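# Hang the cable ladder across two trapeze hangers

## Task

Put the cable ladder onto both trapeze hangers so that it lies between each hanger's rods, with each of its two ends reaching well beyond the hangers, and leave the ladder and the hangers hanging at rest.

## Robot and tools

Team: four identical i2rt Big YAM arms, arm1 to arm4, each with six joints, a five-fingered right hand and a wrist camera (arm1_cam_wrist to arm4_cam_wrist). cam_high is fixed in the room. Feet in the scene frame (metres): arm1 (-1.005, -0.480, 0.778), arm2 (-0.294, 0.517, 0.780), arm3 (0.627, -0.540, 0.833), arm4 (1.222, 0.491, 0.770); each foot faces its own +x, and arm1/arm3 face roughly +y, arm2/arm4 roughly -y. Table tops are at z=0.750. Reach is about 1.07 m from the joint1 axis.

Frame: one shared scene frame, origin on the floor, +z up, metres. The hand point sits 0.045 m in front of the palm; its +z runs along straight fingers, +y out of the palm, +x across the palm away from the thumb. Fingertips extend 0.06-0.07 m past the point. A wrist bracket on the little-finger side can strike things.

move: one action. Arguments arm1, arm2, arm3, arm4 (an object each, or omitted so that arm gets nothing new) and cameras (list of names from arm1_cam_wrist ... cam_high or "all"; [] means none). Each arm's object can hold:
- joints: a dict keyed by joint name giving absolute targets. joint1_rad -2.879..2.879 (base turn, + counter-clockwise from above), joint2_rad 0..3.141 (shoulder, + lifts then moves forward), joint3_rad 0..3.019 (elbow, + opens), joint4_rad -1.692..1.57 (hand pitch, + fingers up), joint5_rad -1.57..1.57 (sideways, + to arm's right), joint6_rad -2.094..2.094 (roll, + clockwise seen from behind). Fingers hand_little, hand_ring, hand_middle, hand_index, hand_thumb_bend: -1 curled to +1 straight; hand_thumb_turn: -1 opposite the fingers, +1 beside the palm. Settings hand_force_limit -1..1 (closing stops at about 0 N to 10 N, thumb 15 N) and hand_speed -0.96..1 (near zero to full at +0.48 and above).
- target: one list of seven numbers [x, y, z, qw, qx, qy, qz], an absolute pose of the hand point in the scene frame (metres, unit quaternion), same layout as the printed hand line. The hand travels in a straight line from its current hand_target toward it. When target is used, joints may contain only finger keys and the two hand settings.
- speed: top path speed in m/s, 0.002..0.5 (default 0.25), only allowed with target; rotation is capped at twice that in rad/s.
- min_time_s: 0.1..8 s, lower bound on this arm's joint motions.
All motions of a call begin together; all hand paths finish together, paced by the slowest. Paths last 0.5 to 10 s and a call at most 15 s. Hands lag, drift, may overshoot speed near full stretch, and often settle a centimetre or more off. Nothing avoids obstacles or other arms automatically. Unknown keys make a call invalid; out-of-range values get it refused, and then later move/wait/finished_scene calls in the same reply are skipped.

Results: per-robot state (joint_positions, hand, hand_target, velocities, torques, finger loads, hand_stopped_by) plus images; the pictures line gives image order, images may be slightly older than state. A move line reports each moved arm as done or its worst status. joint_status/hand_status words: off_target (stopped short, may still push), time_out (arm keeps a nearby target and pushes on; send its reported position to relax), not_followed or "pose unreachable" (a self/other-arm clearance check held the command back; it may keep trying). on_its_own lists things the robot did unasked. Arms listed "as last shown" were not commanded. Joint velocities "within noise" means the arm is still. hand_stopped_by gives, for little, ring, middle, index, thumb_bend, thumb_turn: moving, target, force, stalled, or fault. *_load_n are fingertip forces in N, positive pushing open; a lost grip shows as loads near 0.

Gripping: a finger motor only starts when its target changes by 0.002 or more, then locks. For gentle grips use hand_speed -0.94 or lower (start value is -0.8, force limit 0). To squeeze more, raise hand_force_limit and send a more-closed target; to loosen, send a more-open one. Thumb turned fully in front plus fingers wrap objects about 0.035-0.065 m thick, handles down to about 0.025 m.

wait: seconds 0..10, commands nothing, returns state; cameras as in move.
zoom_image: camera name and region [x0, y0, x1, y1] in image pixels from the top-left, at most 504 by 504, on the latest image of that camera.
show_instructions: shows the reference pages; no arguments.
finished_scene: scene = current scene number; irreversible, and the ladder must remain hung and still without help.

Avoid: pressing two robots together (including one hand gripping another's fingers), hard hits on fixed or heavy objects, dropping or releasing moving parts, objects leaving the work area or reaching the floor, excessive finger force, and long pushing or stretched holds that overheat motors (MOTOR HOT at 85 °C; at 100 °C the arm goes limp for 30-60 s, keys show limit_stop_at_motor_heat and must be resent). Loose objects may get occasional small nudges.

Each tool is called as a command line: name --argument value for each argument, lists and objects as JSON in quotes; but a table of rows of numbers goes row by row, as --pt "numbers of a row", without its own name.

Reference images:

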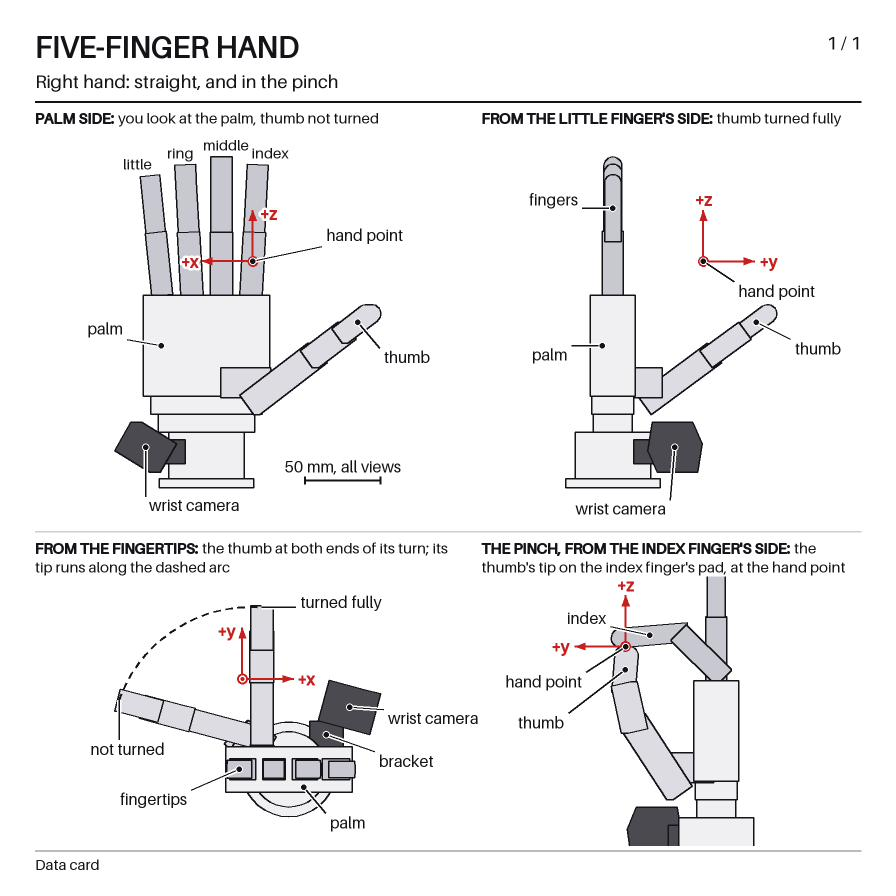

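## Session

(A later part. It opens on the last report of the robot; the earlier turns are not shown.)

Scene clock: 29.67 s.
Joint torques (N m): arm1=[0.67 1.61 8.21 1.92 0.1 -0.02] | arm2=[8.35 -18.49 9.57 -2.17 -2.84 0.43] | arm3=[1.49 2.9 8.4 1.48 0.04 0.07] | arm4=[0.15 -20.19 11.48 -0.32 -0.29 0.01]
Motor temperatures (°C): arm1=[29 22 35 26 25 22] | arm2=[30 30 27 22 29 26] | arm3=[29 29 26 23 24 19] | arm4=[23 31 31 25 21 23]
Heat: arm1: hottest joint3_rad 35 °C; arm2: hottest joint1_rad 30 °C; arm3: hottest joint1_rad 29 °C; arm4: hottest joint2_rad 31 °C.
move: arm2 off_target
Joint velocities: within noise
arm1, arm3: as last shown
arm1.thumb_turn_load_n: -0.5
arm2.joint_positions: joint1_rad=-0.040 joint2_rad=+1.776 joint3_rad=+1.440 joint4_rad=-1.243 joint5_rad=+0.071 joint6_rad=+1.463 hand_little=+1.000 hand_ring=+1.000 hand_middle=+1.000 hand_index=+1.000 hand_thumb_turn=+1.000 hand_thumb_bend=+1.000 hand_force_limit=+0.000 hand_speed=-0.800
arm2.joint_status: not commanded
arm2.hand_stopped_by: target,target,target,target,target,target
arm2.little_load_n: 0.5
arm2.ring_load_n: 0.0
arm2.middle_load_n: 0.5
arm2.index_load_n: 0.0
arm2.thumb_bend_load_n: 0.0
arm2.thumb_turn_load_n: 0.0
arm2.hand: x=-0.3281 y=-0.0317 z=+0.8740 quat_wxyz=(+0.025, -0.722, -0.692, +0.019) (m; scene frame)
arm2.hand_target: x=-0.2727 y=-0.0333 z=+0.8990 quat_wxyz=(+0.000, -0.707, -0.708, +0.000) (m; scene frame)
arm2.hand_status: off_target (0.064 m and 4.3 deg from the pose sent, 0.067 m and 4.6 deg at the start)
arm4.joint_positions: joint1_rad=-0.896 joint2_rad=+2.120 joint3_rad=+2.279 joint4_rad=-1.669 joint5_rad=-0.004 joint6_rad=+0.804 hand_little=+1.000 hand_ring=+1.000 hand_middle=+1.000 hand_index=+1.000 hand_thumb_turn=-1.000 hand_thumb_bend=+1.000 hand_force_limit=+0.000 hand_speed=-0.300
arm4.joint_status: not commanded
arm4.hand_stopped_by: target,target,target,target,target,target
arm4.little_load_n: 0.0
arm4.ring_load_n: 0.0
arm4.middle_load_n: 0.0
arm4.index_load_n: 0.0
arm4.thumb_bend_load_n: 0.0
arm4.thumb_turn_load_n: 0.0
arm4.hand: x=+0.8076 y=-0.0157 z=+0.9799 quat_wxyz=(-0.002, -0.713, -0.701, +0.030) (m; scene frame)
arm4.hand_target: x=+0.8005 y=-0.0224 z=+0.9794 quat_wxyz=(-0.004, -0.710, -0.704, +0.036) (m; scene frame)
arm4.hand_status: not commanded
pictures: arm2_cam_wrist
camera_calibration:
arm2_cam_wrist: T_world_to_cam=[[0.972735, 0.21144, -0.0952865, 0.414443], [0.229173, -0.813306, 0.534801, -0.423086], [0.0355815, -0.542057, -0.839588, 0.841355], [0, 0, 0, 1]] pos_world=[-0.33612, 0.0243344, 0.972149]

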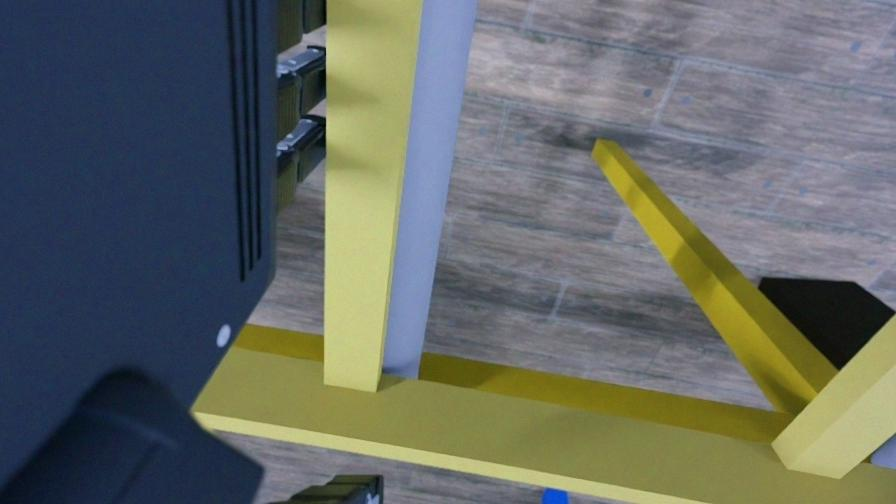

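move --arm2 '{"target":[-0.36,-0.036,0.892,0,0.7071,0.7071,0],"speed":0.12}'

move --arm2 '{"target":[-0.25,-0.036,0.878,0,0.7071,0.7071,0],"speed":0.12}' --cameras '["arm2_cam_wrist"]'

Scene clock: 31.47 s.
Joint torques (N m): arm1=[0.79 1.55 8.27 1.87 0.1 -0.04] | arm2=[0.15 -15.09 11.45 -0.42 -0.27 -0.15] | arm3=[1.55 2.9 8.4 1.47 0.04 0.07] | arm4=[0.03 -20.19 11.51 -0.27 -0.29 0.03]
Motor temperatures (°C): arm1=[29 22 35 26 25 22] | arm2=[30 30 27 22 29 26] | arm3=[29 29 26 23 24 19] | arm4=[23 31 31 25 21 23]
Heat: arm1: hottest joint3_rad 35 °C; arm2: hottest joint1_rad 30 °C; arm3: hottest joint1_rad 29 °C; arm4: hottest joint2_rad 31 °C.
move: arm2 off_target
Joint velocities: within noise
arm1, arm3, arm4: as last shown
arm1.thumb_turn_load_n: 0.0
arm2.joint_positions: joint1_rad=-0.115 joint2_rad=+1.776 joint3_rad=+1.455 joint4_rad=-1.281 joint5_rad=+0.011 joint6_rad=+1.357 hand_little=+1.000 hand_ring=+1.000 hand_middle=+1.000 hand_index=+1.000 hand_thumb_turn=+1.000 hand_thumb_bend=+1.000 hand_force_limit=+0.000 hand_speed=-0.800
arm2.joint_status: not commanded
arm2.hand_stopped_by: target,target,target,target,target,target
arm2.little_load_n: 0.0
arm2.ring_load_n: 0.0
arm2.middle_load_n: -0.5
arm2.index_load_n: 0.0
arm2.thumb_bend_load_n: 0.0
arm2.thumb_turn_load_n: 0.0
arm2.hand: x=-0.3536 y=-0.0199 z=+0.8823 quat_wxyz=(+0.007, -0.711, -0.703, -0.009) (m; scene frame)
arm2.hand_target: x=-0.3600 y=-0.0353 z=+0.8921 quat_wxyz=(+0.000, -0.707, -0.707, +0.001) (m; scene frame)
arm2.hand_status: off_target (0.020 m and 1.5 deg from the pose sent, 0.037 m and 4.3 deg at the start)
pictures: none

Scene clock: 33.17 s.
Joint torques (N m): arm1=[0.5 2.08 8.34 1.78 0.07 -0.02] | arm2=[9.82 -16.97 5.96 0.85 -3.72 0.67] | arm3=[1.55 2.96 8.39 1.47 0.04 0.06] | arm4=[0.38 -20.19 11.44 -0.29 -0.29 0.02]
Motor temperatures (°C): arm1=[29 22 35 26 25 22] | arm2=[30 30 27 22 29 26] | arm3=[29 29 26 23 24 19] | arm4=[23 31 32 25 21 23]
Heat: arm1: hottest joint3_rad 35 °C; arm2: hottest joint1_rad 30 °C; arm3: hottest joint1_rad 29 °C; arm4: hottest joint3_rad 32 °C.
move: arm2 off_target
Joint velocities: within noise
arm1, arm3, arm4: as last shown
arm2.joint_positions: joint1_rad=-0.025 joint2_rad=+1.771 joint3_rad=+1.447 joint4_rad=-1.274 joint5_rad=+0.089 joint6_rad=+1.471 hand_little=+1.000 hand_ring=+1.000 hand_middle=+1.000 hand_index=+1.000 hand_thumb_turn=+1.000 hand_thumb_bend=+1.000 hand_force_limit=+0.000 hand_speed=-0.800
arm2.joint_status: not commanded
arm2.hand_stopped_by: target,target,target,target,target,target
arm2.little_load_n: 1.0
arm2.ring_load_n: 0.0
arm2.middle_load_n: 0.5
arm2.index_load_n: 0.0
arm2.thumb_bend_load_n: 0.0
arm2.thumb_turn_load_n: 0.0
arm2.hand: x=-0.3233 y=-0.0266 z=+0.8774 quat_wxyz=(+0.038, -0.719, -0.694, +0.017) (m; scene frame)
arm2.hand_target: x=-0.2540 y=-0.0306 z=+0.8789 quat_wxyz=(+0.003, -0.706, -0.708, -0.003) (m; scene frame)
arm2.hand_status: off_target (0.074 m and 5.2 deg from the pose sent, 0.105 m and 1.5 deg at the start)
pictures: arm2_cam_wrist
camera_calibration:
arm2_cam_wrist: T_world_to_cam=[[0.969766, 0.21994, -0.105735, 0.417478], [0.242658, -0.823097, 0.513448, -0.399028], [0.0258982, -0.523582, -0.851582, 0.854629], [0, 0, 0, 1]] pos_world=[-0.330162, 0.0272096, 0.976809]

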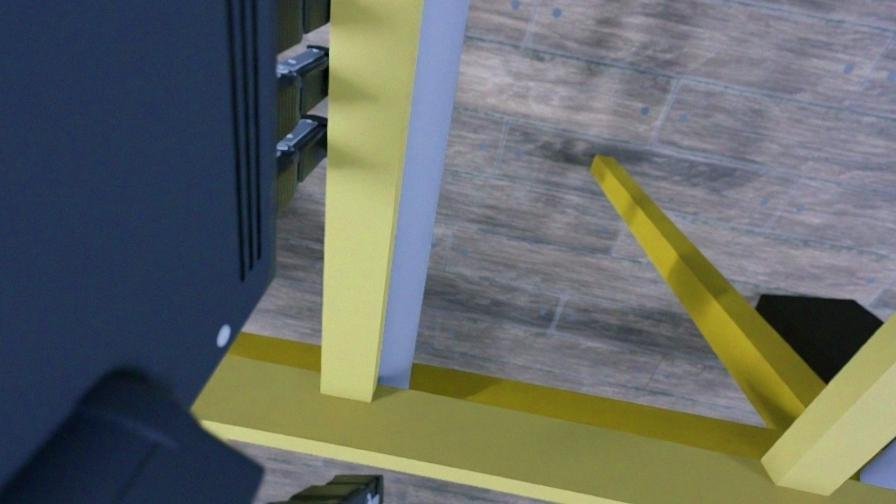

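move --arm2 '{"target":[-0.20,-0.036,0.885,0,0.7071,0.7071,0],"speed":0.1}' --cameras '["arm2_cam_wrist","cam_high"]'

zoom_image --camera "cam_high" --region '[420, 110, 720, 310]'

Scene clock: 35.67 s.
Joint torques (N m): arm1=[0.97 2.2 8.35 1.76 0.08 0.03] | arm2=[6.24 -14.39 7.88 0.59 -2.44 0.47] | arm3=[1.49 2.9 8.39 1.5 0.04 0.06] | arm4=[0.38 -20.48 11.45 -0.32 -0.29 0.02]
Motor temperatures (°C): arm1=[29 22 35 26 25 22] | arm2=[30 30 27 22 30 26] | arm3=[29 29 26 23 24 19] | arm4=[23 31 32 25 21 23]
Heat: arm1: hottest joint3_rad 35 °C; arm2: hottest joint1_rad 30 °C; arm3: hottest joint1_rad 29 °C; arm4: hottest joint3_rad 32 °C.
move: arm2 off_target
Joint velocities: within noise
arm1, arm3, arm4: as last shown
arm2.joint_positions: joint1_rad=+0.121 joint2_rad=+1.747 joint3_rad=+1.441 joint4_rad=-1.279 joint5_rad=+0.060 joint6_rad=+1.593 hand_little=+1.000 hand_ring=+1.000 hand_middle=+1.000 hand_index=+1.000 hand_thumb_turn=+1.000 hand_thumb_bend=+1.000 hand_force_limit=+0.000 hand_speed=-0.800
arm2.joint_status: not commanded
arm2.hand_stopped_by: target,target,target,target,target,target
arm2.little_load_n: 0.5
arm2.ring_load_n: 1.0
arm2.middle_load_n: 0.0
arm2.index_load_n: 0.0
arm2.thumb_bend_load_n: 0.0
arm2.thumb_turn_load_n: 0.0
arm2.hand: x=-0.2416 y=-0.0295 z=+0.8899 quat_wxyz=(+0.020, -0.711, -0.703, +0.018) (m; scene frame)
arm2.hand_target: x=-0.2012 y=-0.0337 z=+0.8857 quat_wxyz=(+0.001, -0.707, -0.708, -0.001) (m; scene frame)
arm2.hand_status: off_target (0.042 m and 3.2 deg from the pose sent, 0.124 m and 5.2 deg at the start; pose on its path clipped on 15 of 55 steps)
pictures: arm2_cam_wrist, cam_high
camera_calibration:
arm2_cam_wrist: T_world_to_cam=[[0.966636, 0.240612, -0.087871, 0.324139], [0.249243, -0.804331, 0.539379, -0.448588], [0.0591036, -0.543284, -0.837466, 0.856533], [0, 0, 0, 1]] pos_world=[-0.252141, 0.0265365, 0.987758]

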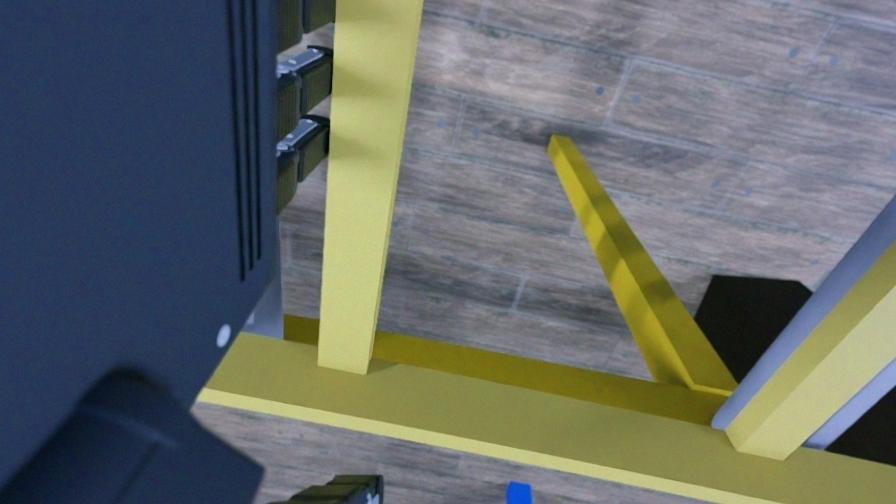

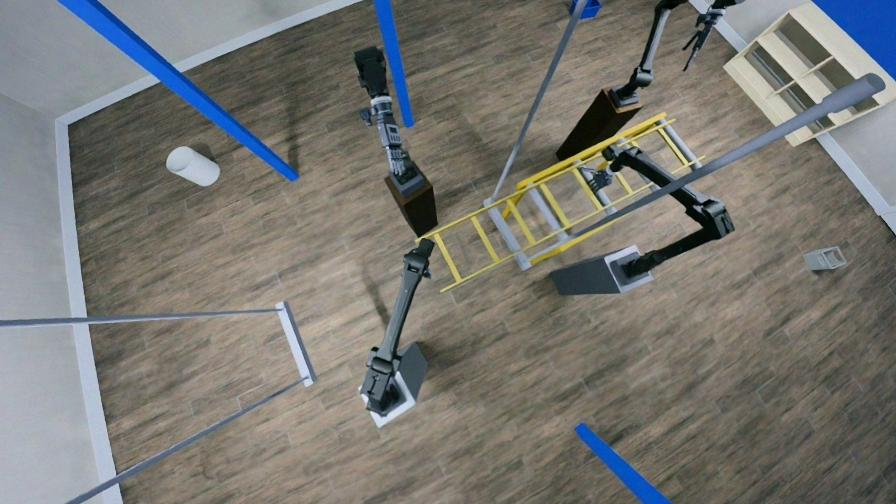

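Scaled by 1.680 from the camera's 896x504 image, which has a finer 1280x720 frame.

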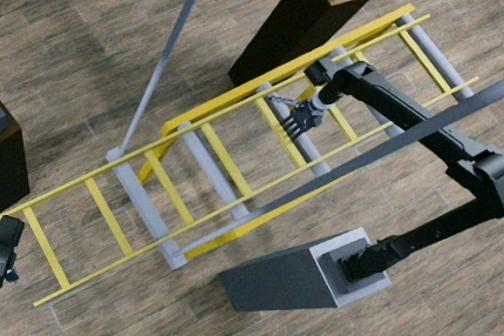

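move --arm2 '{"target":[-0.065,-0.030,0.878,0,0.7071,0.7071,0],"speed":0.12}' --arm4 '{"target":[0.795,-0.04,0.98,0,0.7071,0.7071,0],"speed":0.12}' --cameras '["arm2_cam_wrist","arm4_cam_wrist"]'

Scene clock: 39.37 s.
Joint torques (N m): arm1=[0.67 2.43 8.2 1.72 0.08 -0.02] | arm2=[6.36 -11.22 10.51 0.24 -2.63 0.5] | arm3=[1.61 2.9 8.39 1.47 0.04 0.06] | arm4=[1.26 -20.13 11.56 -0.24 -0.3 0.19]
Motor temperatures (°C): arm1=[29 22 35 26 25 22] | arm2=[30 30 27 22 31 26] | arm3=[29 29 26 23 24 19] | arm4=[23 32 32 25 21 23]
Heat: arm1: hottest joint3_rad 35 °C; arm2: hottest joint5_rad 31 °C; arm3: hottest joint1_rad 29 °C; arm4: hottest joint2_rad 32 °C.
move: arm2 off_target; arm4 off_target
Joint velocities: within noise
arm1, arm3: as last shown
arm2.joint_positions: joint1_rad=+0.368 joint2_rad=+1.759 joint3_rad=+1.457 joint4_rad=-1.268 joint5_rad=+0.063 joint6_rad=+1.840 hand_little=+1.000 hand_ring=+1.000 hand_middle=+1.000 hand_index=+1.000 hand_thumb_turn=+1.000 hand_thumb_bend=+1.000 hand_force_limit=+0.000 hand_speed=-0.800
arm2.joint_status: not commanded
arm2.hand_stopped_by: target,target,target,target,target,target
arm2.little_load_n: 0.5
arm2.ring_load_n: 0.5
arm2.middle_load_n: 0.0
arm2.index_load_n: 0.0
arm2.thumb_bend_load_n: 0.0
arm2.thumb_turn_load_n: -0.5
arm2.hand: x=-0.1133 y=-0.0241 z=+0.8915 quat_wxyz=(+0.010, -0.711, -0.703, +0.028) (m; scene frame)
arm2.hand_target: x=-0.0670 y=-0.0263 z=+0.8788 quat_wxyz=(+0.001, -0.707, -0.707, +0.000) (m; scene frame)
arm2.hand_status: off_target (0.050 m and 3.5 deg from the pose sent, 0.177 m and 3.2 deg at the start; pose on its path clipped on 8 of 65 steps)
arm3.index_load_n: 0.5
arm4.joint_positions: joint1_rad=-0.896 joint2_rad=+2.151 joint3_rad=+2.340 joint4_rad=-1.670 joint5_rad=-0.005 joint6_rad=+0.804 hand_little=+1.000 hand_ring=+1.000 hand_middle=+1.000 hand_index=+1.000 hand_thumb_turn=-1.000 hand_thumb_bend=+1.000 hand_force_limit=+0.000 hand_speed=-0.300
arm4.joint_status: not commanded
arm4.hand_stopped_by: target,target,target,target,target,target
arm4.little_load_n: 0.0
arm4.ring_load_n: 0.0
arm4.middle_load_n: 0.0
arm4.index_load_n: 0.0
arm4.thumb_bend_load_n: 0.0
arm4.thumb_turn_load_n: 0.5
arm4.hand: x=+0.7977 y=-0.0265 z=+0.9830 quat_wxyz=(-0.003, -0.712, -0.700, +0.045) (m; scene frame)
arm4.hand_target: x=+0.7958 y=-0.0392 z=+0.9794 quat_wxyz=(-0.006, -0.710, -0.702, +0.048) (m; scene frame)
arm4.hand_status: off_target (0.014 m and 5.3 deg from the pose sent, 0.027 m and 3.6 deg at the start; a joint's target at an end of its range on 64 of 65 steps)
pictures: arm2_cam_wrist, arm4_cam_wrist
camera_calibration:
arm2_cam_wrist: T_world_to_cam=[[0.966273, 0.239221, -0.0953428, 0.205587], [0.250523, -0.787499, 0.563101, -0.497639], [0.059623, -0.567995, -0.82087, 0.837876], [0, 0, 0, 1]] pos_world=[-0.12394, 0.034838, 0.987609]
arm4_cam_wrist: T_world_to_cam=[[0.964395, 0.235664, -0.12002, -0.638385], [0.262395, -0.795959, 0.545526, -0.76869], [0.0330298, -0.557595, -0.829456, 0.888144], [0, 0, 0, 1]] pos_world=[0.78802, 0.0338237, 1.0794]

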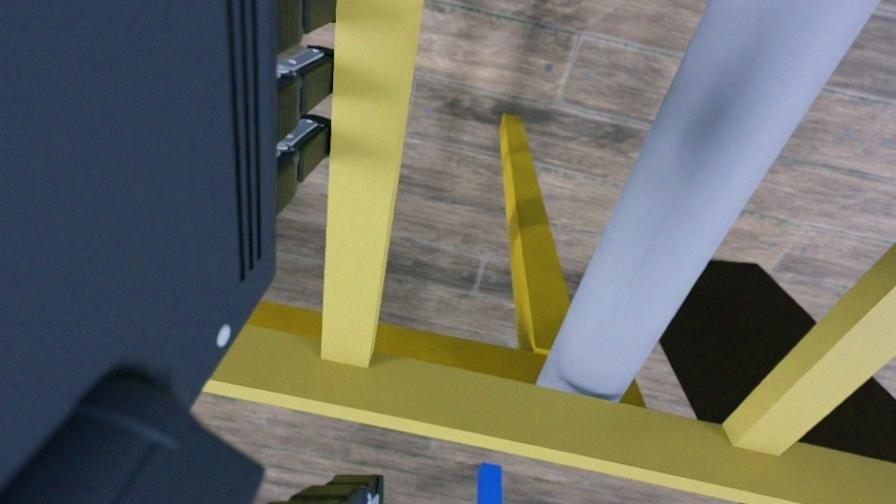

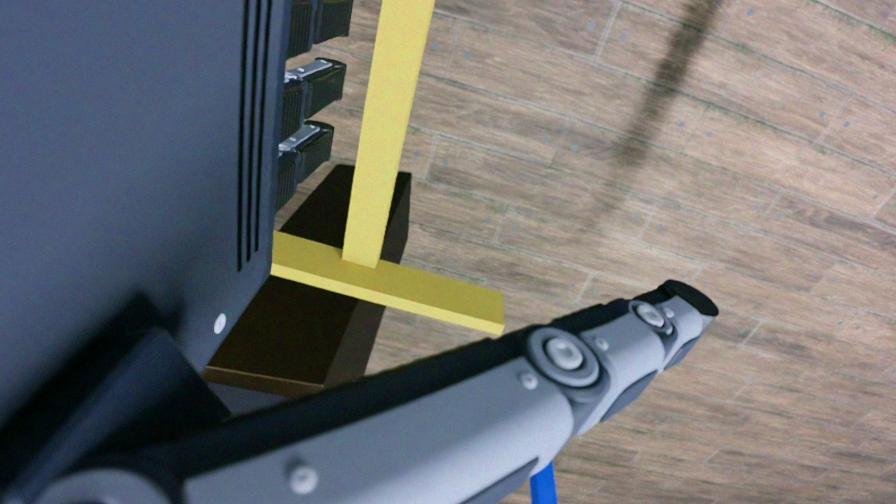

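move --arm4 '{"target":[0.757,-0.053,0.91,0,0.7071,0.7071,0],"speed":0.12}' --cameras '["arm4_cam_wrist"]'

Scene clock: 41.87 s.
Joint torques (N m): arm1=[0.67 1.73 8.35 1.77 0.1 -0.03] | arm2=[6.12 -11.16 10.5 0.2 -2.66 0.52] | arm3=[1.55 2.84 8.39 1.46 0.04 0.07] | arm4=[-0.44 -22.95 11.37 -0.32 -0.11 0.01]
Motor temperatures (°C): arm1=[29 22 36 26 25 22] | arm2=[30 30 28 22 31 26] | arm3=[29 29 26 23 23 19] | arm4=[23 32 32 25 21 23]
Heat: arm1: hottest joint3_rad 36 °C; arm2: hottest joint5_rad 31 °C; arm3: hottest joint1_rad 29 °C; arm4: hottest joint2_rad 32 °C.
move: arm4 off_target
Joint velocities: within noise
arm1, arm2, arm3: as last shown
arm2.thumb_turn_load_n: 0.0
arm3.index_load_n: 0.0
arm4.joint_positions: joint1_rad=-0.899 joint2_rad=+2.340 joint3_rad=+2.484 joint4_rad=-1.670 joint5_rad=-0.005 joint6_rad=+0.792 hand_little=+1.000 hand_ring=+1.000 hand_middle=+1.000 hand_index=+1.000 hand_thumb_turn=-1.000 hand_thumb_bend=+1.000 hand_force_limit=+0.000 hand_speed=-0.300
arm4.joint_status: not commanded
arm4.hand_stopped_by: target,target,target,target,target,target
arm4.little_load_n: 0.0
arm4.ring_load_n: 0.0
arm4.middle_load_n: 0.0
arm4.index_load_n: 0.0
arm4.thumb_bend_load_n: 0.0
arm4.thumb_turn_load_n: 0.0
arm4.hand: x=+0.7688 y=-0.0513 z=+0.9110 quat_wxyz=(-0.003, -0.710, -0.704, +0.022) (m; scene frame)
arm4.hand_target: x=+0.7577 y=-0.0523 z=+0.9097 quat_wxyz=(-0.002, -0.710, -0.704, +0.029) (m; scene frame)
arm4.hand_status: off_target (0.012 m and 2.6 deg from the pose sent, 0.088 m and 5.3 deg at the start; a joint's target at an end of its range on 43 of 46 steps)
pictures: arm4_cam_wrist
camera_calibration:
arm4_cam_wrist: T_world_to_cam=[[0.965677, 0.246645, -0.0814496, -0.648843], [0.251755, -0.811585, 0.527208, -0.717447], [0.06393, -0.529618, -0.845824, 0.808072], [0, 0, 0, 1]] pos_world=[0.755534, 0.00573404, 1.00888]

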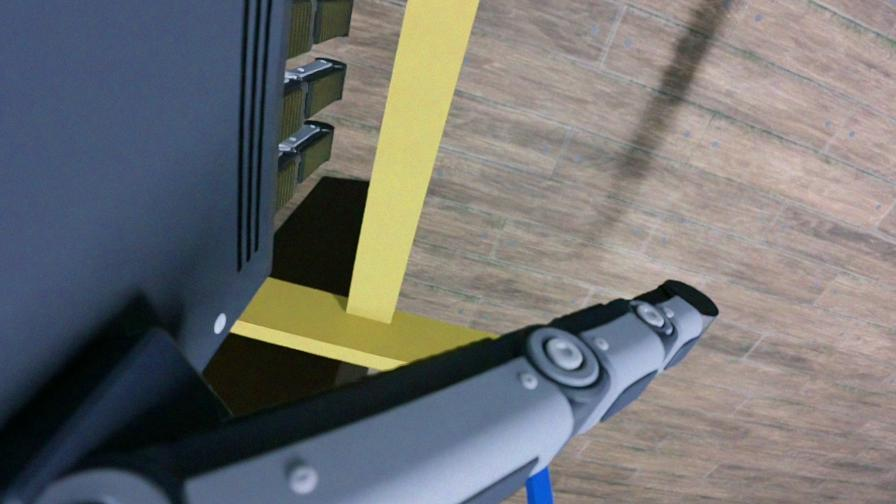

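move --arm4 '{"target":[0.757,-0.053,0.845,0,0.7071,0.7071,0],"speed":0.12}' --cameras '["arm4_cam_wrist"]'

Scene clock: 43.70 s.
Joint torques (N m): arm1=[0.44 1.96 8.27 1.78 0.1 0.01] | arm2=[6.12 -10.75 10.47 0.24 -2.65 0.55] | arm3=[1.55 2.96 8.39 1.47 0.04 0.06] | arm4=[-0.26 -23.06 7.97 0.16 0.08 0.03]
Motor temperatures (°C): arm1=[29 22 36 26 25 22] | arm2=[30 30 28 22 31 26] | arm3=[29 29 26 23 23 19] | arm4=[23 32 32 25 21 23]
Heat: arm1: hottest joint3_rad 36 °C; arm2: hottest joint5_rad 31 °C; arm3: hottest joint1_rad 29 °C; arm4: hottest joint2_rad 32 °C.
move: arm4 off_target
Joint velocities: within noise
arm1.joint_positions: joint1_rad=-0.444 joint2_rad=+0.649 joint3_rad=+1.320 joint4_rad=-1.533 joint5_rad=+0.043 joint6_rad=-1.031 hand_little=+1.000 hand_ring=+1.000 hand_middle=+1.000 hand_index=+1.000 hand_thumb_turn=+1.000 hand_thumb_bend=+1.000 hand_force_limit=+0.000 hand_speed=-0.800
arm1.joint_status: not commanded
arm1.hand_stopped_by: target,target,target,target,target,target
arm1.little_load_n: 0.0
arm1.ring_load_n: 0.0
arm1.middle_load_n: 0.0
arm1.index_load_n: 0.0
arm1.thumb_bend_load_n: 0.0
arm1.thumb_turn_load_n: 0.0
arm1.hand: x=-0.8577 y=-0.3491 z=+1.1884 quat_wxyz=(-0.223, +0.919, +0.190, +0.265) (m; scene frame)
arm1.hand_target: x=-0.8576 y=-0.3490 z=+1.1955 quat_wxyz=(-0.229, +0.916, +0.189, +0.271) (m; scene frame)
arm1.hand_status: not commanded
arm2: as last shown
arm3.joint_positions: joint1_rad=-0.222 joint2_rad=+0.623 joint3_rad=+1.430 joint4_rad=-1.351 joint5_rad=+0.129 joint6_rad=-1.048 hand_little=+1.000 hand_ring=+1.000 hand_middle=+1.000 hand_index=+1.000 hand_thumb_turn=+1.000 hand_thumb_bend=+1.000 hand_force_limit=+0.000 hand_speed=-0.800
arm3.joint_status: not commanded
arm3.hand_stopped_by: target,target,target,target,target,target
arm3.little_load_n: 0.0
arm3.ring_load_n: 0.0
arm3.middle_load_n: 0.0
arm3.index_load_n: 0.0
arm3.thumb_bend_load_n: 0.0
arm3.thumb_turn_load_n: 0.0
arm3.hand: x=+0.7044 y=-0.3359 z=+1.3329 quat_wxyz=(-0.382, +0.785, +0.373, +0.315) (m; scene frame)
arm3.hand_target: x=+0.7042 y=-0.3375 z=+1.3413 quat_wxyz=(-0.390, +0.780, +0.370, +0.320) (m; scene frame)
arm3.hand_status: not commanded
arm4.joint_positions: joint1_rad=-0.899 joint2_rad=+2.393 joint3_rad=+2.463 joint4_rad=-1.617 joint5_rad=-0.005 joint6_rad=+0.785 hand_little=+1.000 hand_ring=+1.000 hand_middle=+1.000 hand_index=+1.000 hand_thumb_turn=-1.000 hand_thumb_bend=+1.000 hand_force_limit=+0.000 hand_speed=-0.300
arm4.joint_status: not commanded
arm4.hand_stopped_by: target,target,target,target,target,target
arm4.little_load_n: 0.0
arm4.ring_load_n: 0.0
arm4.middle_load_n: 0.0
arm4.index_load_n: 0.0
arm4.thumb_bend_load_n: 0.0
arm4.thumb_turn_load_n: 0.0
arm4.hand: x=+0.7627 y=-0.0570 z=+0.8666 quat_wxyz=(-0.002, -0.708, -0.706, +0.012) (m; scene frame)
arm4.hand_target: x=+0.7576 y=-0.0527 z=+0.8453 quat_wxyz=(+0.000, -0.707, -0.707, +0.000) (m; scene frame)
arm4.hand_status: off_target (0.023 m and 1.4 deg from the pose sent, 0.067 m and 2.6 deg at the start)
pictures: arm4_cam_wrist
camera_calibration:
arm4_cam_wrist: T_world_to_cam=[[0.96489, 0.254683, -0.0642223, -0.659107], [0.250344, -0.817768, 0.51825, -0.68867], [0.0794703, -0.516132, -0.852815, 0.762888], [0, 0, 0, 1]] pos_world=[0.747743, -0.00155944, 0.965176]

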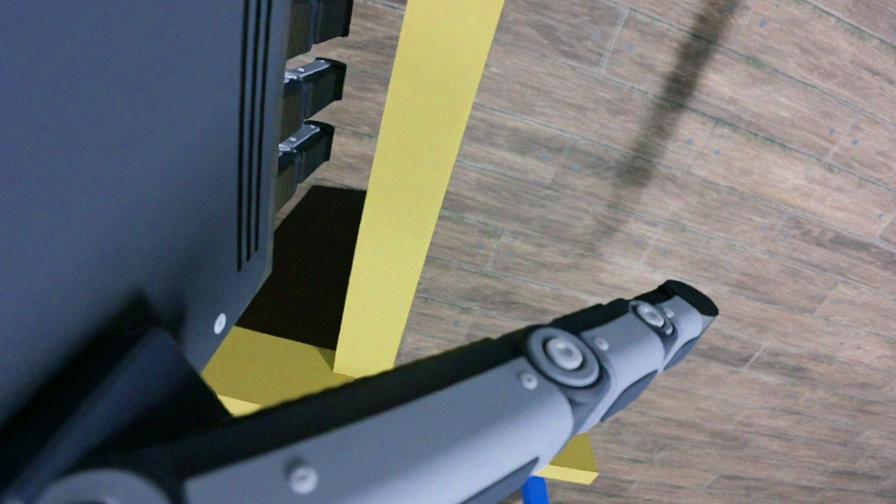

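move --arm4 '{"target":[0.768,-0.050,0.806,0,0.7071,0.7071,0],"speed":0.1}' --cameras '["arm4_cam_wrist"]'

Scene clock: 45.80 s.
Joint torques (N m): arm1=[0.73 1.49 8.32 1.76 0.11 -0.01] | arm2=[6.48 -10.87 10.63 0.28 -2.63 0.54] | arm3=[1.55 2.84 8.4 1.47 0.04 0.06] | arm4=[0.32 -26.23 6.75 0.16 0.08 0.11]
Motor temperatures (°C): arm1=[29 22 36 26 25 22] | arm2=[30 30 28 22 31 26] | arm3=[29 29 27 23 23 19] | arm4=[23 32 32 25 21 23]
Heat: arm1: hottest joint3_rad 36 °C; arm2: hottest joint5_rad 31 °C; arm3: hottest joint1_rad 29 °C; arm4: hottest joint2_rad 32 °C.
move: arm4 done
Joint velocities: within noise
arm1, arm2, arm3: as last shown
arm2.thumb_turn_load_n: -0.5
arm3.thumb_turn_load_n: -0.5
arm4.joint_positions: joint1_rad=-0.899 joint2_rad=+2.393 joint3_rad=+2.305 joint4_rad=-1.485 joint5_rad=-0.004 joint6_rad=+0.785 hand_little=+1.000 hand_ring=+1.000 hand_middle=+1.000 hand_index=+1.000 hand_thumb_turn=-1.000 hand_thumb_bend=+1.000 hand_force_limit=+0.000 hand_speed=-0.300
arm4.joint_status: not commanded
arm4.hand_stopped_by: target,target,target,target,target,target
arm4.little_load_n: 0.0
arm4.ring_load_n: 0.0
arm4.middle_load_n: 0.0
arm4.index_load_n: 0.0
arm4.thumb_bend_load_n: -0.5
arm4.thumb_turn_load_n: 0.0
arm4.hand: x=+0.7680 y=-0.0516 z=+0.8066 quat_wxyz=(-0.002, -0.708, -0.707, -0.001) (m; scene frame)
arm4.hand_target: x=+0.7681 y=-0.0501 z=+0.8060 quat_wxyz=(+0.000, -0.707, -0.707, +0.000) (m; scene frame)
arm4.hand_status: done (0.002 m and 0.3 deg from the pose sent, 0.061 m and 1.4 deg at the start)
pictures: arm4_cam_wrist
camera_calibration:
arm4_cam_wrist: T_world_to_cam=[[0.965863, 0.255685, -0.0416402, -0.688378], [0.240903, -0.827402, 0.507319, -0.638932], [0.0952606, -0.500032, -0.860752, 0.709135], [0, 0, 0, 1]] pos_world=[0.751247, 0.00194485, 0.905868]

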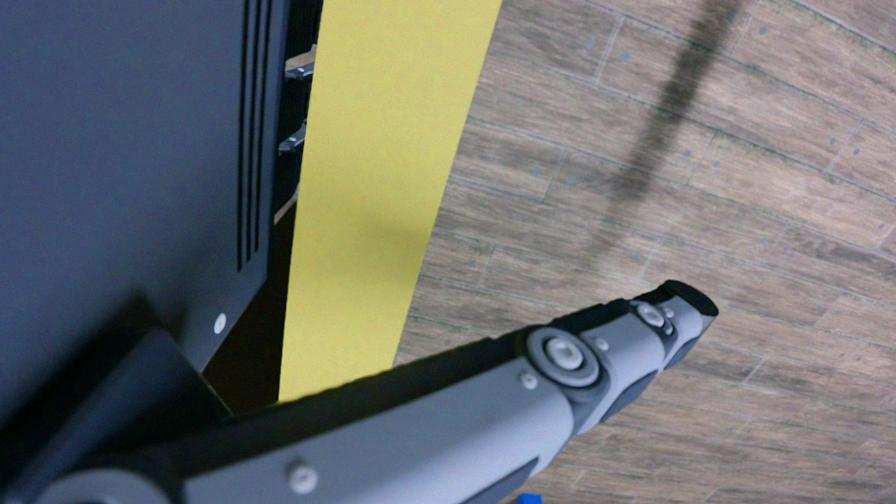

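move --arm4 '{"target":[0.754,-0.048,0.806,0,0.7071,0.7071,0],"speed":0.1}' --cameras '["arm4_cam_wrist"]'

Scene clock: 47.63 s.
Joint torques (N m): arm1=[0.91 1.79 8.28 1.81 0.1 0] | arm2=[6.18 -11.22 10.55 0.18 -2.64 0.52] | arm3=[1.44 2.9 8.4 1.5 0.04 0.07] | arm4=[-0.32 -23.3 11.22 -0.44 0.08 -0.02]
Motor temperatures (°C): arm1=[29 22 36 26 25 22] | arm2=[30 30 28 22 31 26] | arm3=[29 29 27 23 23 19] | arm4=[23 32 32 25 21 23]
Heat: arm1: hottest joint3_rad 36 °C; arm2: hottest joint5_rad 31 °C; arm3: hottest joint1_rad 29 °C; arm4: hottest joint2_rad 32 °C.
move: arm4 off_target
Joint velocities: within noise
arm1, arm2, arm3: as last shown
arm2.thumb_turn_load_n: 0.0
arm3.thumb_turn_load_n: 0.0
arm4.joint_positions: joint1_rad=-0.907 joint2_rad=+2.393 joint3_rad=+2.305 joint4_rad=-1.494 joint5_rad=-0.004 joint6_rad=+0.777 hand_little=+1.000 hand_ring=+1.000 hand_middle=+1.000 hand_index=+1.000 hand_thumb_turn=-1.000 hand_thumb_bend=+1.000 hand_force_limit=+0.000 hand_speed=-0.300
arm4.joint_status: not commanded
arm4.hand_stopped_by: target,target,target,target,target,target
arm4.little_load_n: 0.0
arm4.ring_load_n: 0.0
arm4.middle_load_n: 0.0
arm4.index_load_n: 0.0
arm4.thumb_bend_load_n: 0.0
arm4.thumb_turn_load_n: 0.0
arm4.hand: x=+0.7658 y=-0.0460 z=+0.8069 quat_wxyz=(-0.002, -0.708, -0.706, -0.006) (m; scene frame)
arm4.hand_target: x=+0.7543 y=-0.0476 z=+0.8060 quat_wxyz=(+0.000, -0.707, -0.707, +0.001) (m; scene frame)
arm4.hand_status: off_target (0.012 m and 0.7 deg from the pose sent, 0.014 m and 0.3 deg at the start)
pictures: arm4_cam_wrist
camera_calibration:
arm4_cam_wrist: T_world_to_cam=[[0.966185, 0.255631, -0.0337583, -0.694318], [0.237376, -0.830682, 0.503607, -0.628346], [0.100695, -0.494591, -0.863273, 0.710511], [0, 0, 0, 1]] pos_world=[0.748448, 0.0069462, 0.906365]

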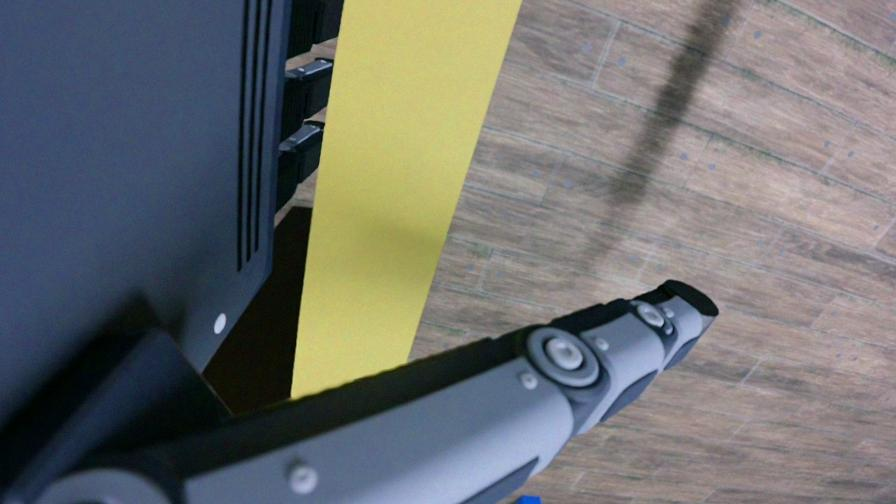

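move --arm4 '{"joints":{"hand_little":-0.12,"hand_ring":-0.12,"hand_middle":-0.15,"hand_index":-0.15,"hand_thumb_bend":0.05,"hand_force_limit":-0.6,"hand_speed":-0.7}}' --cameras '["arm4_cam_wrist"]'

Scene clock: 50.70 s.
Joint torques (N m): arm1=[0.62 2.02 8.18 1.76 0.08 0] | arm2=[6.3 -11.22 10.55 0.2 -2.65 0.56] | arm3=[1.67 2.9 8.39 1.46 0.05 0.07] | arm4=[-0.5 -23.53 11.19 -0.42 0.05 0.01]
Motor temperatures (°C): arm1=[29 22 36 26 25 22] | arm2=[30 30 28 22 31 26] | arm3=[29 29 27 23 23 19] | arm4=[23 32 32 25 21 23]
Heat: arm1: hottest joint3_rad 36 °C; arm2: hottest joint5_rad 31 °C; arm3: hottest joint1_rad 29 °C; arm4: hottest joint2_rad 32 °C.
move: arm4 done
Joint velocities: within noise
arm1, arm2, arm3: as last shown
arm2.middle_load_n: -0.5
arm4.joint_positions: joint1_rad=-0.907 joint2_rad=+2.393 joint3_rad=+2.305 joint4_rad=-1.494 joint5_rad=-0.004 joint6_rad=+0.777 hand_little=-0.120 hand_ring=-0.120 hand_middle=-0.150 hand_index=-0.150 hand_thumb_turn=-1.000 hand_thumb_bend=+0.050 hand_force_limit=-0.600 hand_speed=-0.700
arm4.joint_status: all done
arm4.hand_stopped_by: target,target,target,target,target,target
arm4.little_load_n: 0.0
arm4.ring_load_n: 0.0
arm4.middle_load_n: 0.0
arm4.index_load_n: 0.0
arm4.thumb_bend_load_n: 0.0
arm4.thumb_turn_load_n: 0.0
arm4.hand: x=+0.7658 y=-0.0459 z=+0.8068 quat_wxyz=(-0.002, -0.708, -0.707, -0.006) (m; scene frame)
arm4.hand_target: x=+0.7543 y=-0.0476 z=+0.8060 quat_wxyz=(+0.000, -0.707, -0.707, +0.001) (m; scene frame)
arm4.hand_status: not commanded
pictures: arm4_cam_wrist
camera_calibration:
arm4_cam_wrist: T_world_to_cam=[[0.966088, 0.255979, -0.0338774, -0.694166], [0.23777, -0.830756, 0.503299, -0.628277], [0.10069, -0.494286, -0.863448, 0.71072], [0, 0, 0, 1]] pos_world=[0.748449, 0.00704643, 0.906365]

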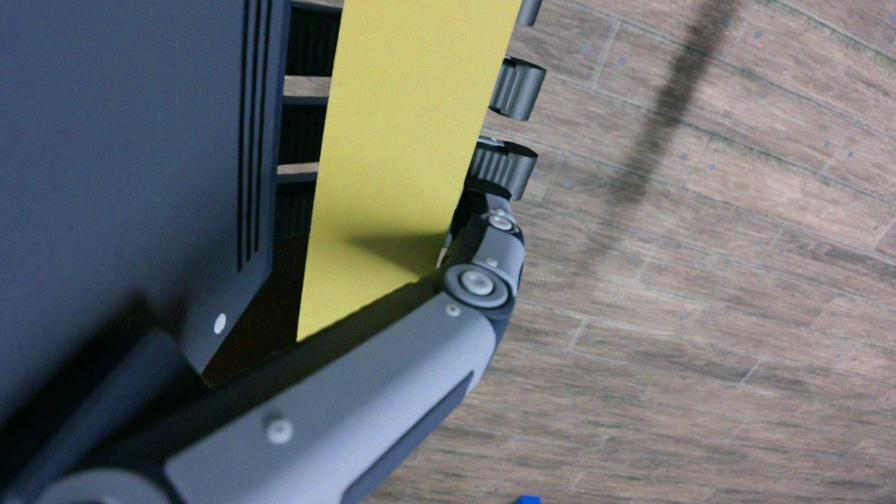

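move --arm2 '{"target":[0.05,-0.034,0.878,0,0.6756,0.7373,0],"speed":0.1}' --arm4 '{"target":[0.885,-0.04,0.832,0,0.7071,0.7071,0],"speed":0.1}' --cameras '["arm2_cam_wrist","arm4_cam_wrist","cam_high"]'

Scene clock: 53.50 s.
Joint torques (N m): arm1=[1.26 1.67 8.28 1.72 0.11 -0.03] | arm2=[6.83 -12.34 12.56 1.42 -2.37 0.08] | arm3=[1.55 2.9 8.39 1.48 0.04 0.07] | arm4=[1.44 -25.11 6.63 -0.18 -0.24 0.32]
Motor temperatures (°C): arm1=[29 22 36 26 25 22] | arm2=[30 30 29 22 32 26] | arm3=[29 29 27 23 23 19] | arm4=[23 32 32 25 21 23]
Heat: arm1: hottest joint3_rad 36 °C; arm2: hottest joint5_rad 32 °C; arm3: hottest joint1_rad 29 °C; arm4: hottest joint2_rad 32 °C.
move: arm2 off_target; arm4 off_target
Joint velocities: within noise
arm1, arm3: as last shown
arm2.joint_positions: joint1_rad=+0.536 joint2_rad=+1.879 joint3_rad=+1.623 joint4_rad=-1.361 joint5_rad=+0.053 joint6_rad=+1.974 hand_little=+1.000 hand_ring=+1.000 hand_middle=+1.000 hand_index=+1.000 hand_thumb_turn=+1.000 hand_thumb_bend=+1.000 hand_force_limit=+0.000 hand_speed=-0.800
arm2.joint_status: not commanded
arm2.hand_stopped_by: target,target,target,target,target,target
arm2.little_load_n: 0.0
arm2.ring_load_n: 0.5
arm2.middle_load_n: 0.5
arm2.index_load_n: 0.5
arm2.thumb_bend_load_n: 0.0
arm2.thumb_turn_load_n: 0.0
arm2.hand: x=-0.0131 y=-0.0251 z=+0.8885 quat_wxyz=(+0.026, -0.699, -0.715, +0.017) (m; scene frame)
arm2.hand_target: x=+0.0468 y=-0.0279 z=+0.8796 quat_wxyz=(+0.000, -0.675, -0.738, +0.000) (m; scene frame)
arm2.hand_status: off_target (0.065 m and 5.1 deg from the pose sent, 0.164 m and 6.6 deg at the start)
arm3.little_load_n: 0.5
arm4.joint_positions: joint1_rad=-0.795 joint2_rad=+2.121 joint3_rad=+1.849 joint4_rad=-1.318 joint5_rad=+0.003 joint6_rad=+0.884 hand_little=-0.120 hand_ring=-0.120 hand_middle=-0.150 hand_index=-0.150 hand_thumb_turn=-1.000 hand_thumb_bend=+0.050 hand_force_limit=-0.600 hand_speed=-0.700
arm4.joint_status: not commanded
arm4.hand_stopped_by: target,target,target,target,target,target
arm4.little_load_n: 0.5
arm4.ring_load_n: 0.0
arm4.middle_load_n: 0.0
arm4.index_load_n: 0.0
arm4.thumb_bend_load_n: 0.0
arm4.thumb_turn_load_n: 0.0
arm4.hand: x=+0.8766 y=-0.0354 z=+0.8167 quat_wxyz=(+0.002, -0.706, -0.708, -0.010) (m; scene frame)
arm4.hand_target: x=+0.8849 y=-0.0399 z=+0.8318 quat_wxyz=(+0.000, -0.707, -0.707, +0.000) (m; scene frame)
arm4.hand_status: off_target (0.018 m and 1.1 deg from the pose sent, 0.122 m and 0.7 deg at the start)
pictures: arm2_cam_wrist, arm4_cam_wrist, cam_high
camera_calibration:
arm2_cam_wrist: T_world_to_cam=[[0.957002, 0.27499, -0.0923411, 0.106782], [0.280975, -0.799614, 0.530727, -0.492984], [0.0721076, -0.533853, -0.842497, 0.84919], [0, 0, 0, 1]] pos_world=[-0.0249071, 0.0297816, 0.986941]
arm4_cam_wrist: T_world_to_cam=[[0.964835, 0.260894, -0.0320737, -0.803706], [0.242272, -0.835293, 0.493548, -0.646929], [0.101973, -0.483963, -0.869127, 0.71709], [0, 0, 0, 1]] pos_world=[0.859052, 0.0163513, 0.916755]

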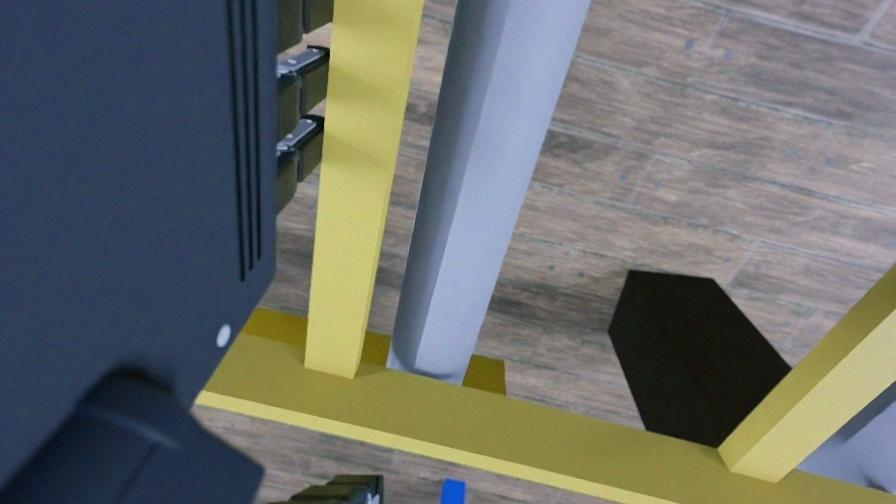

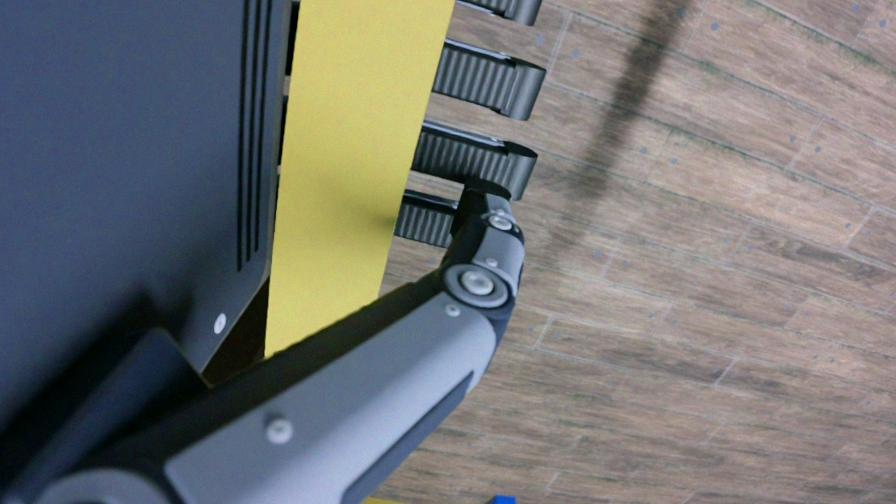

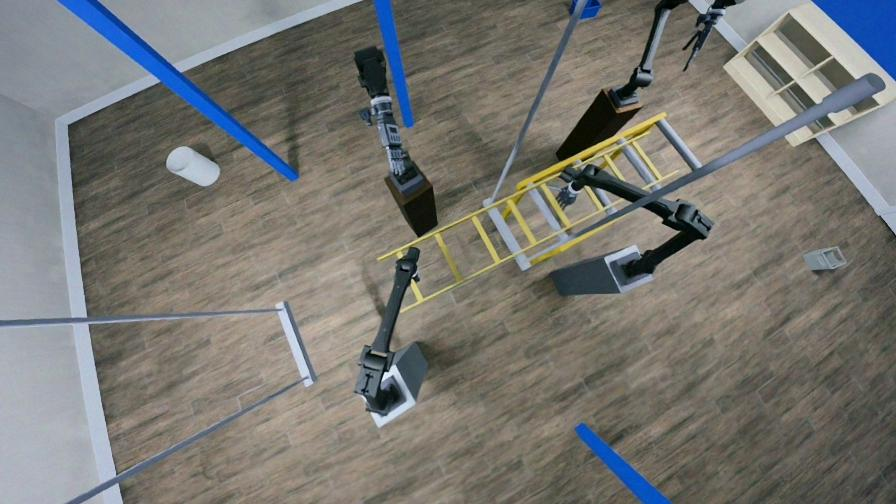

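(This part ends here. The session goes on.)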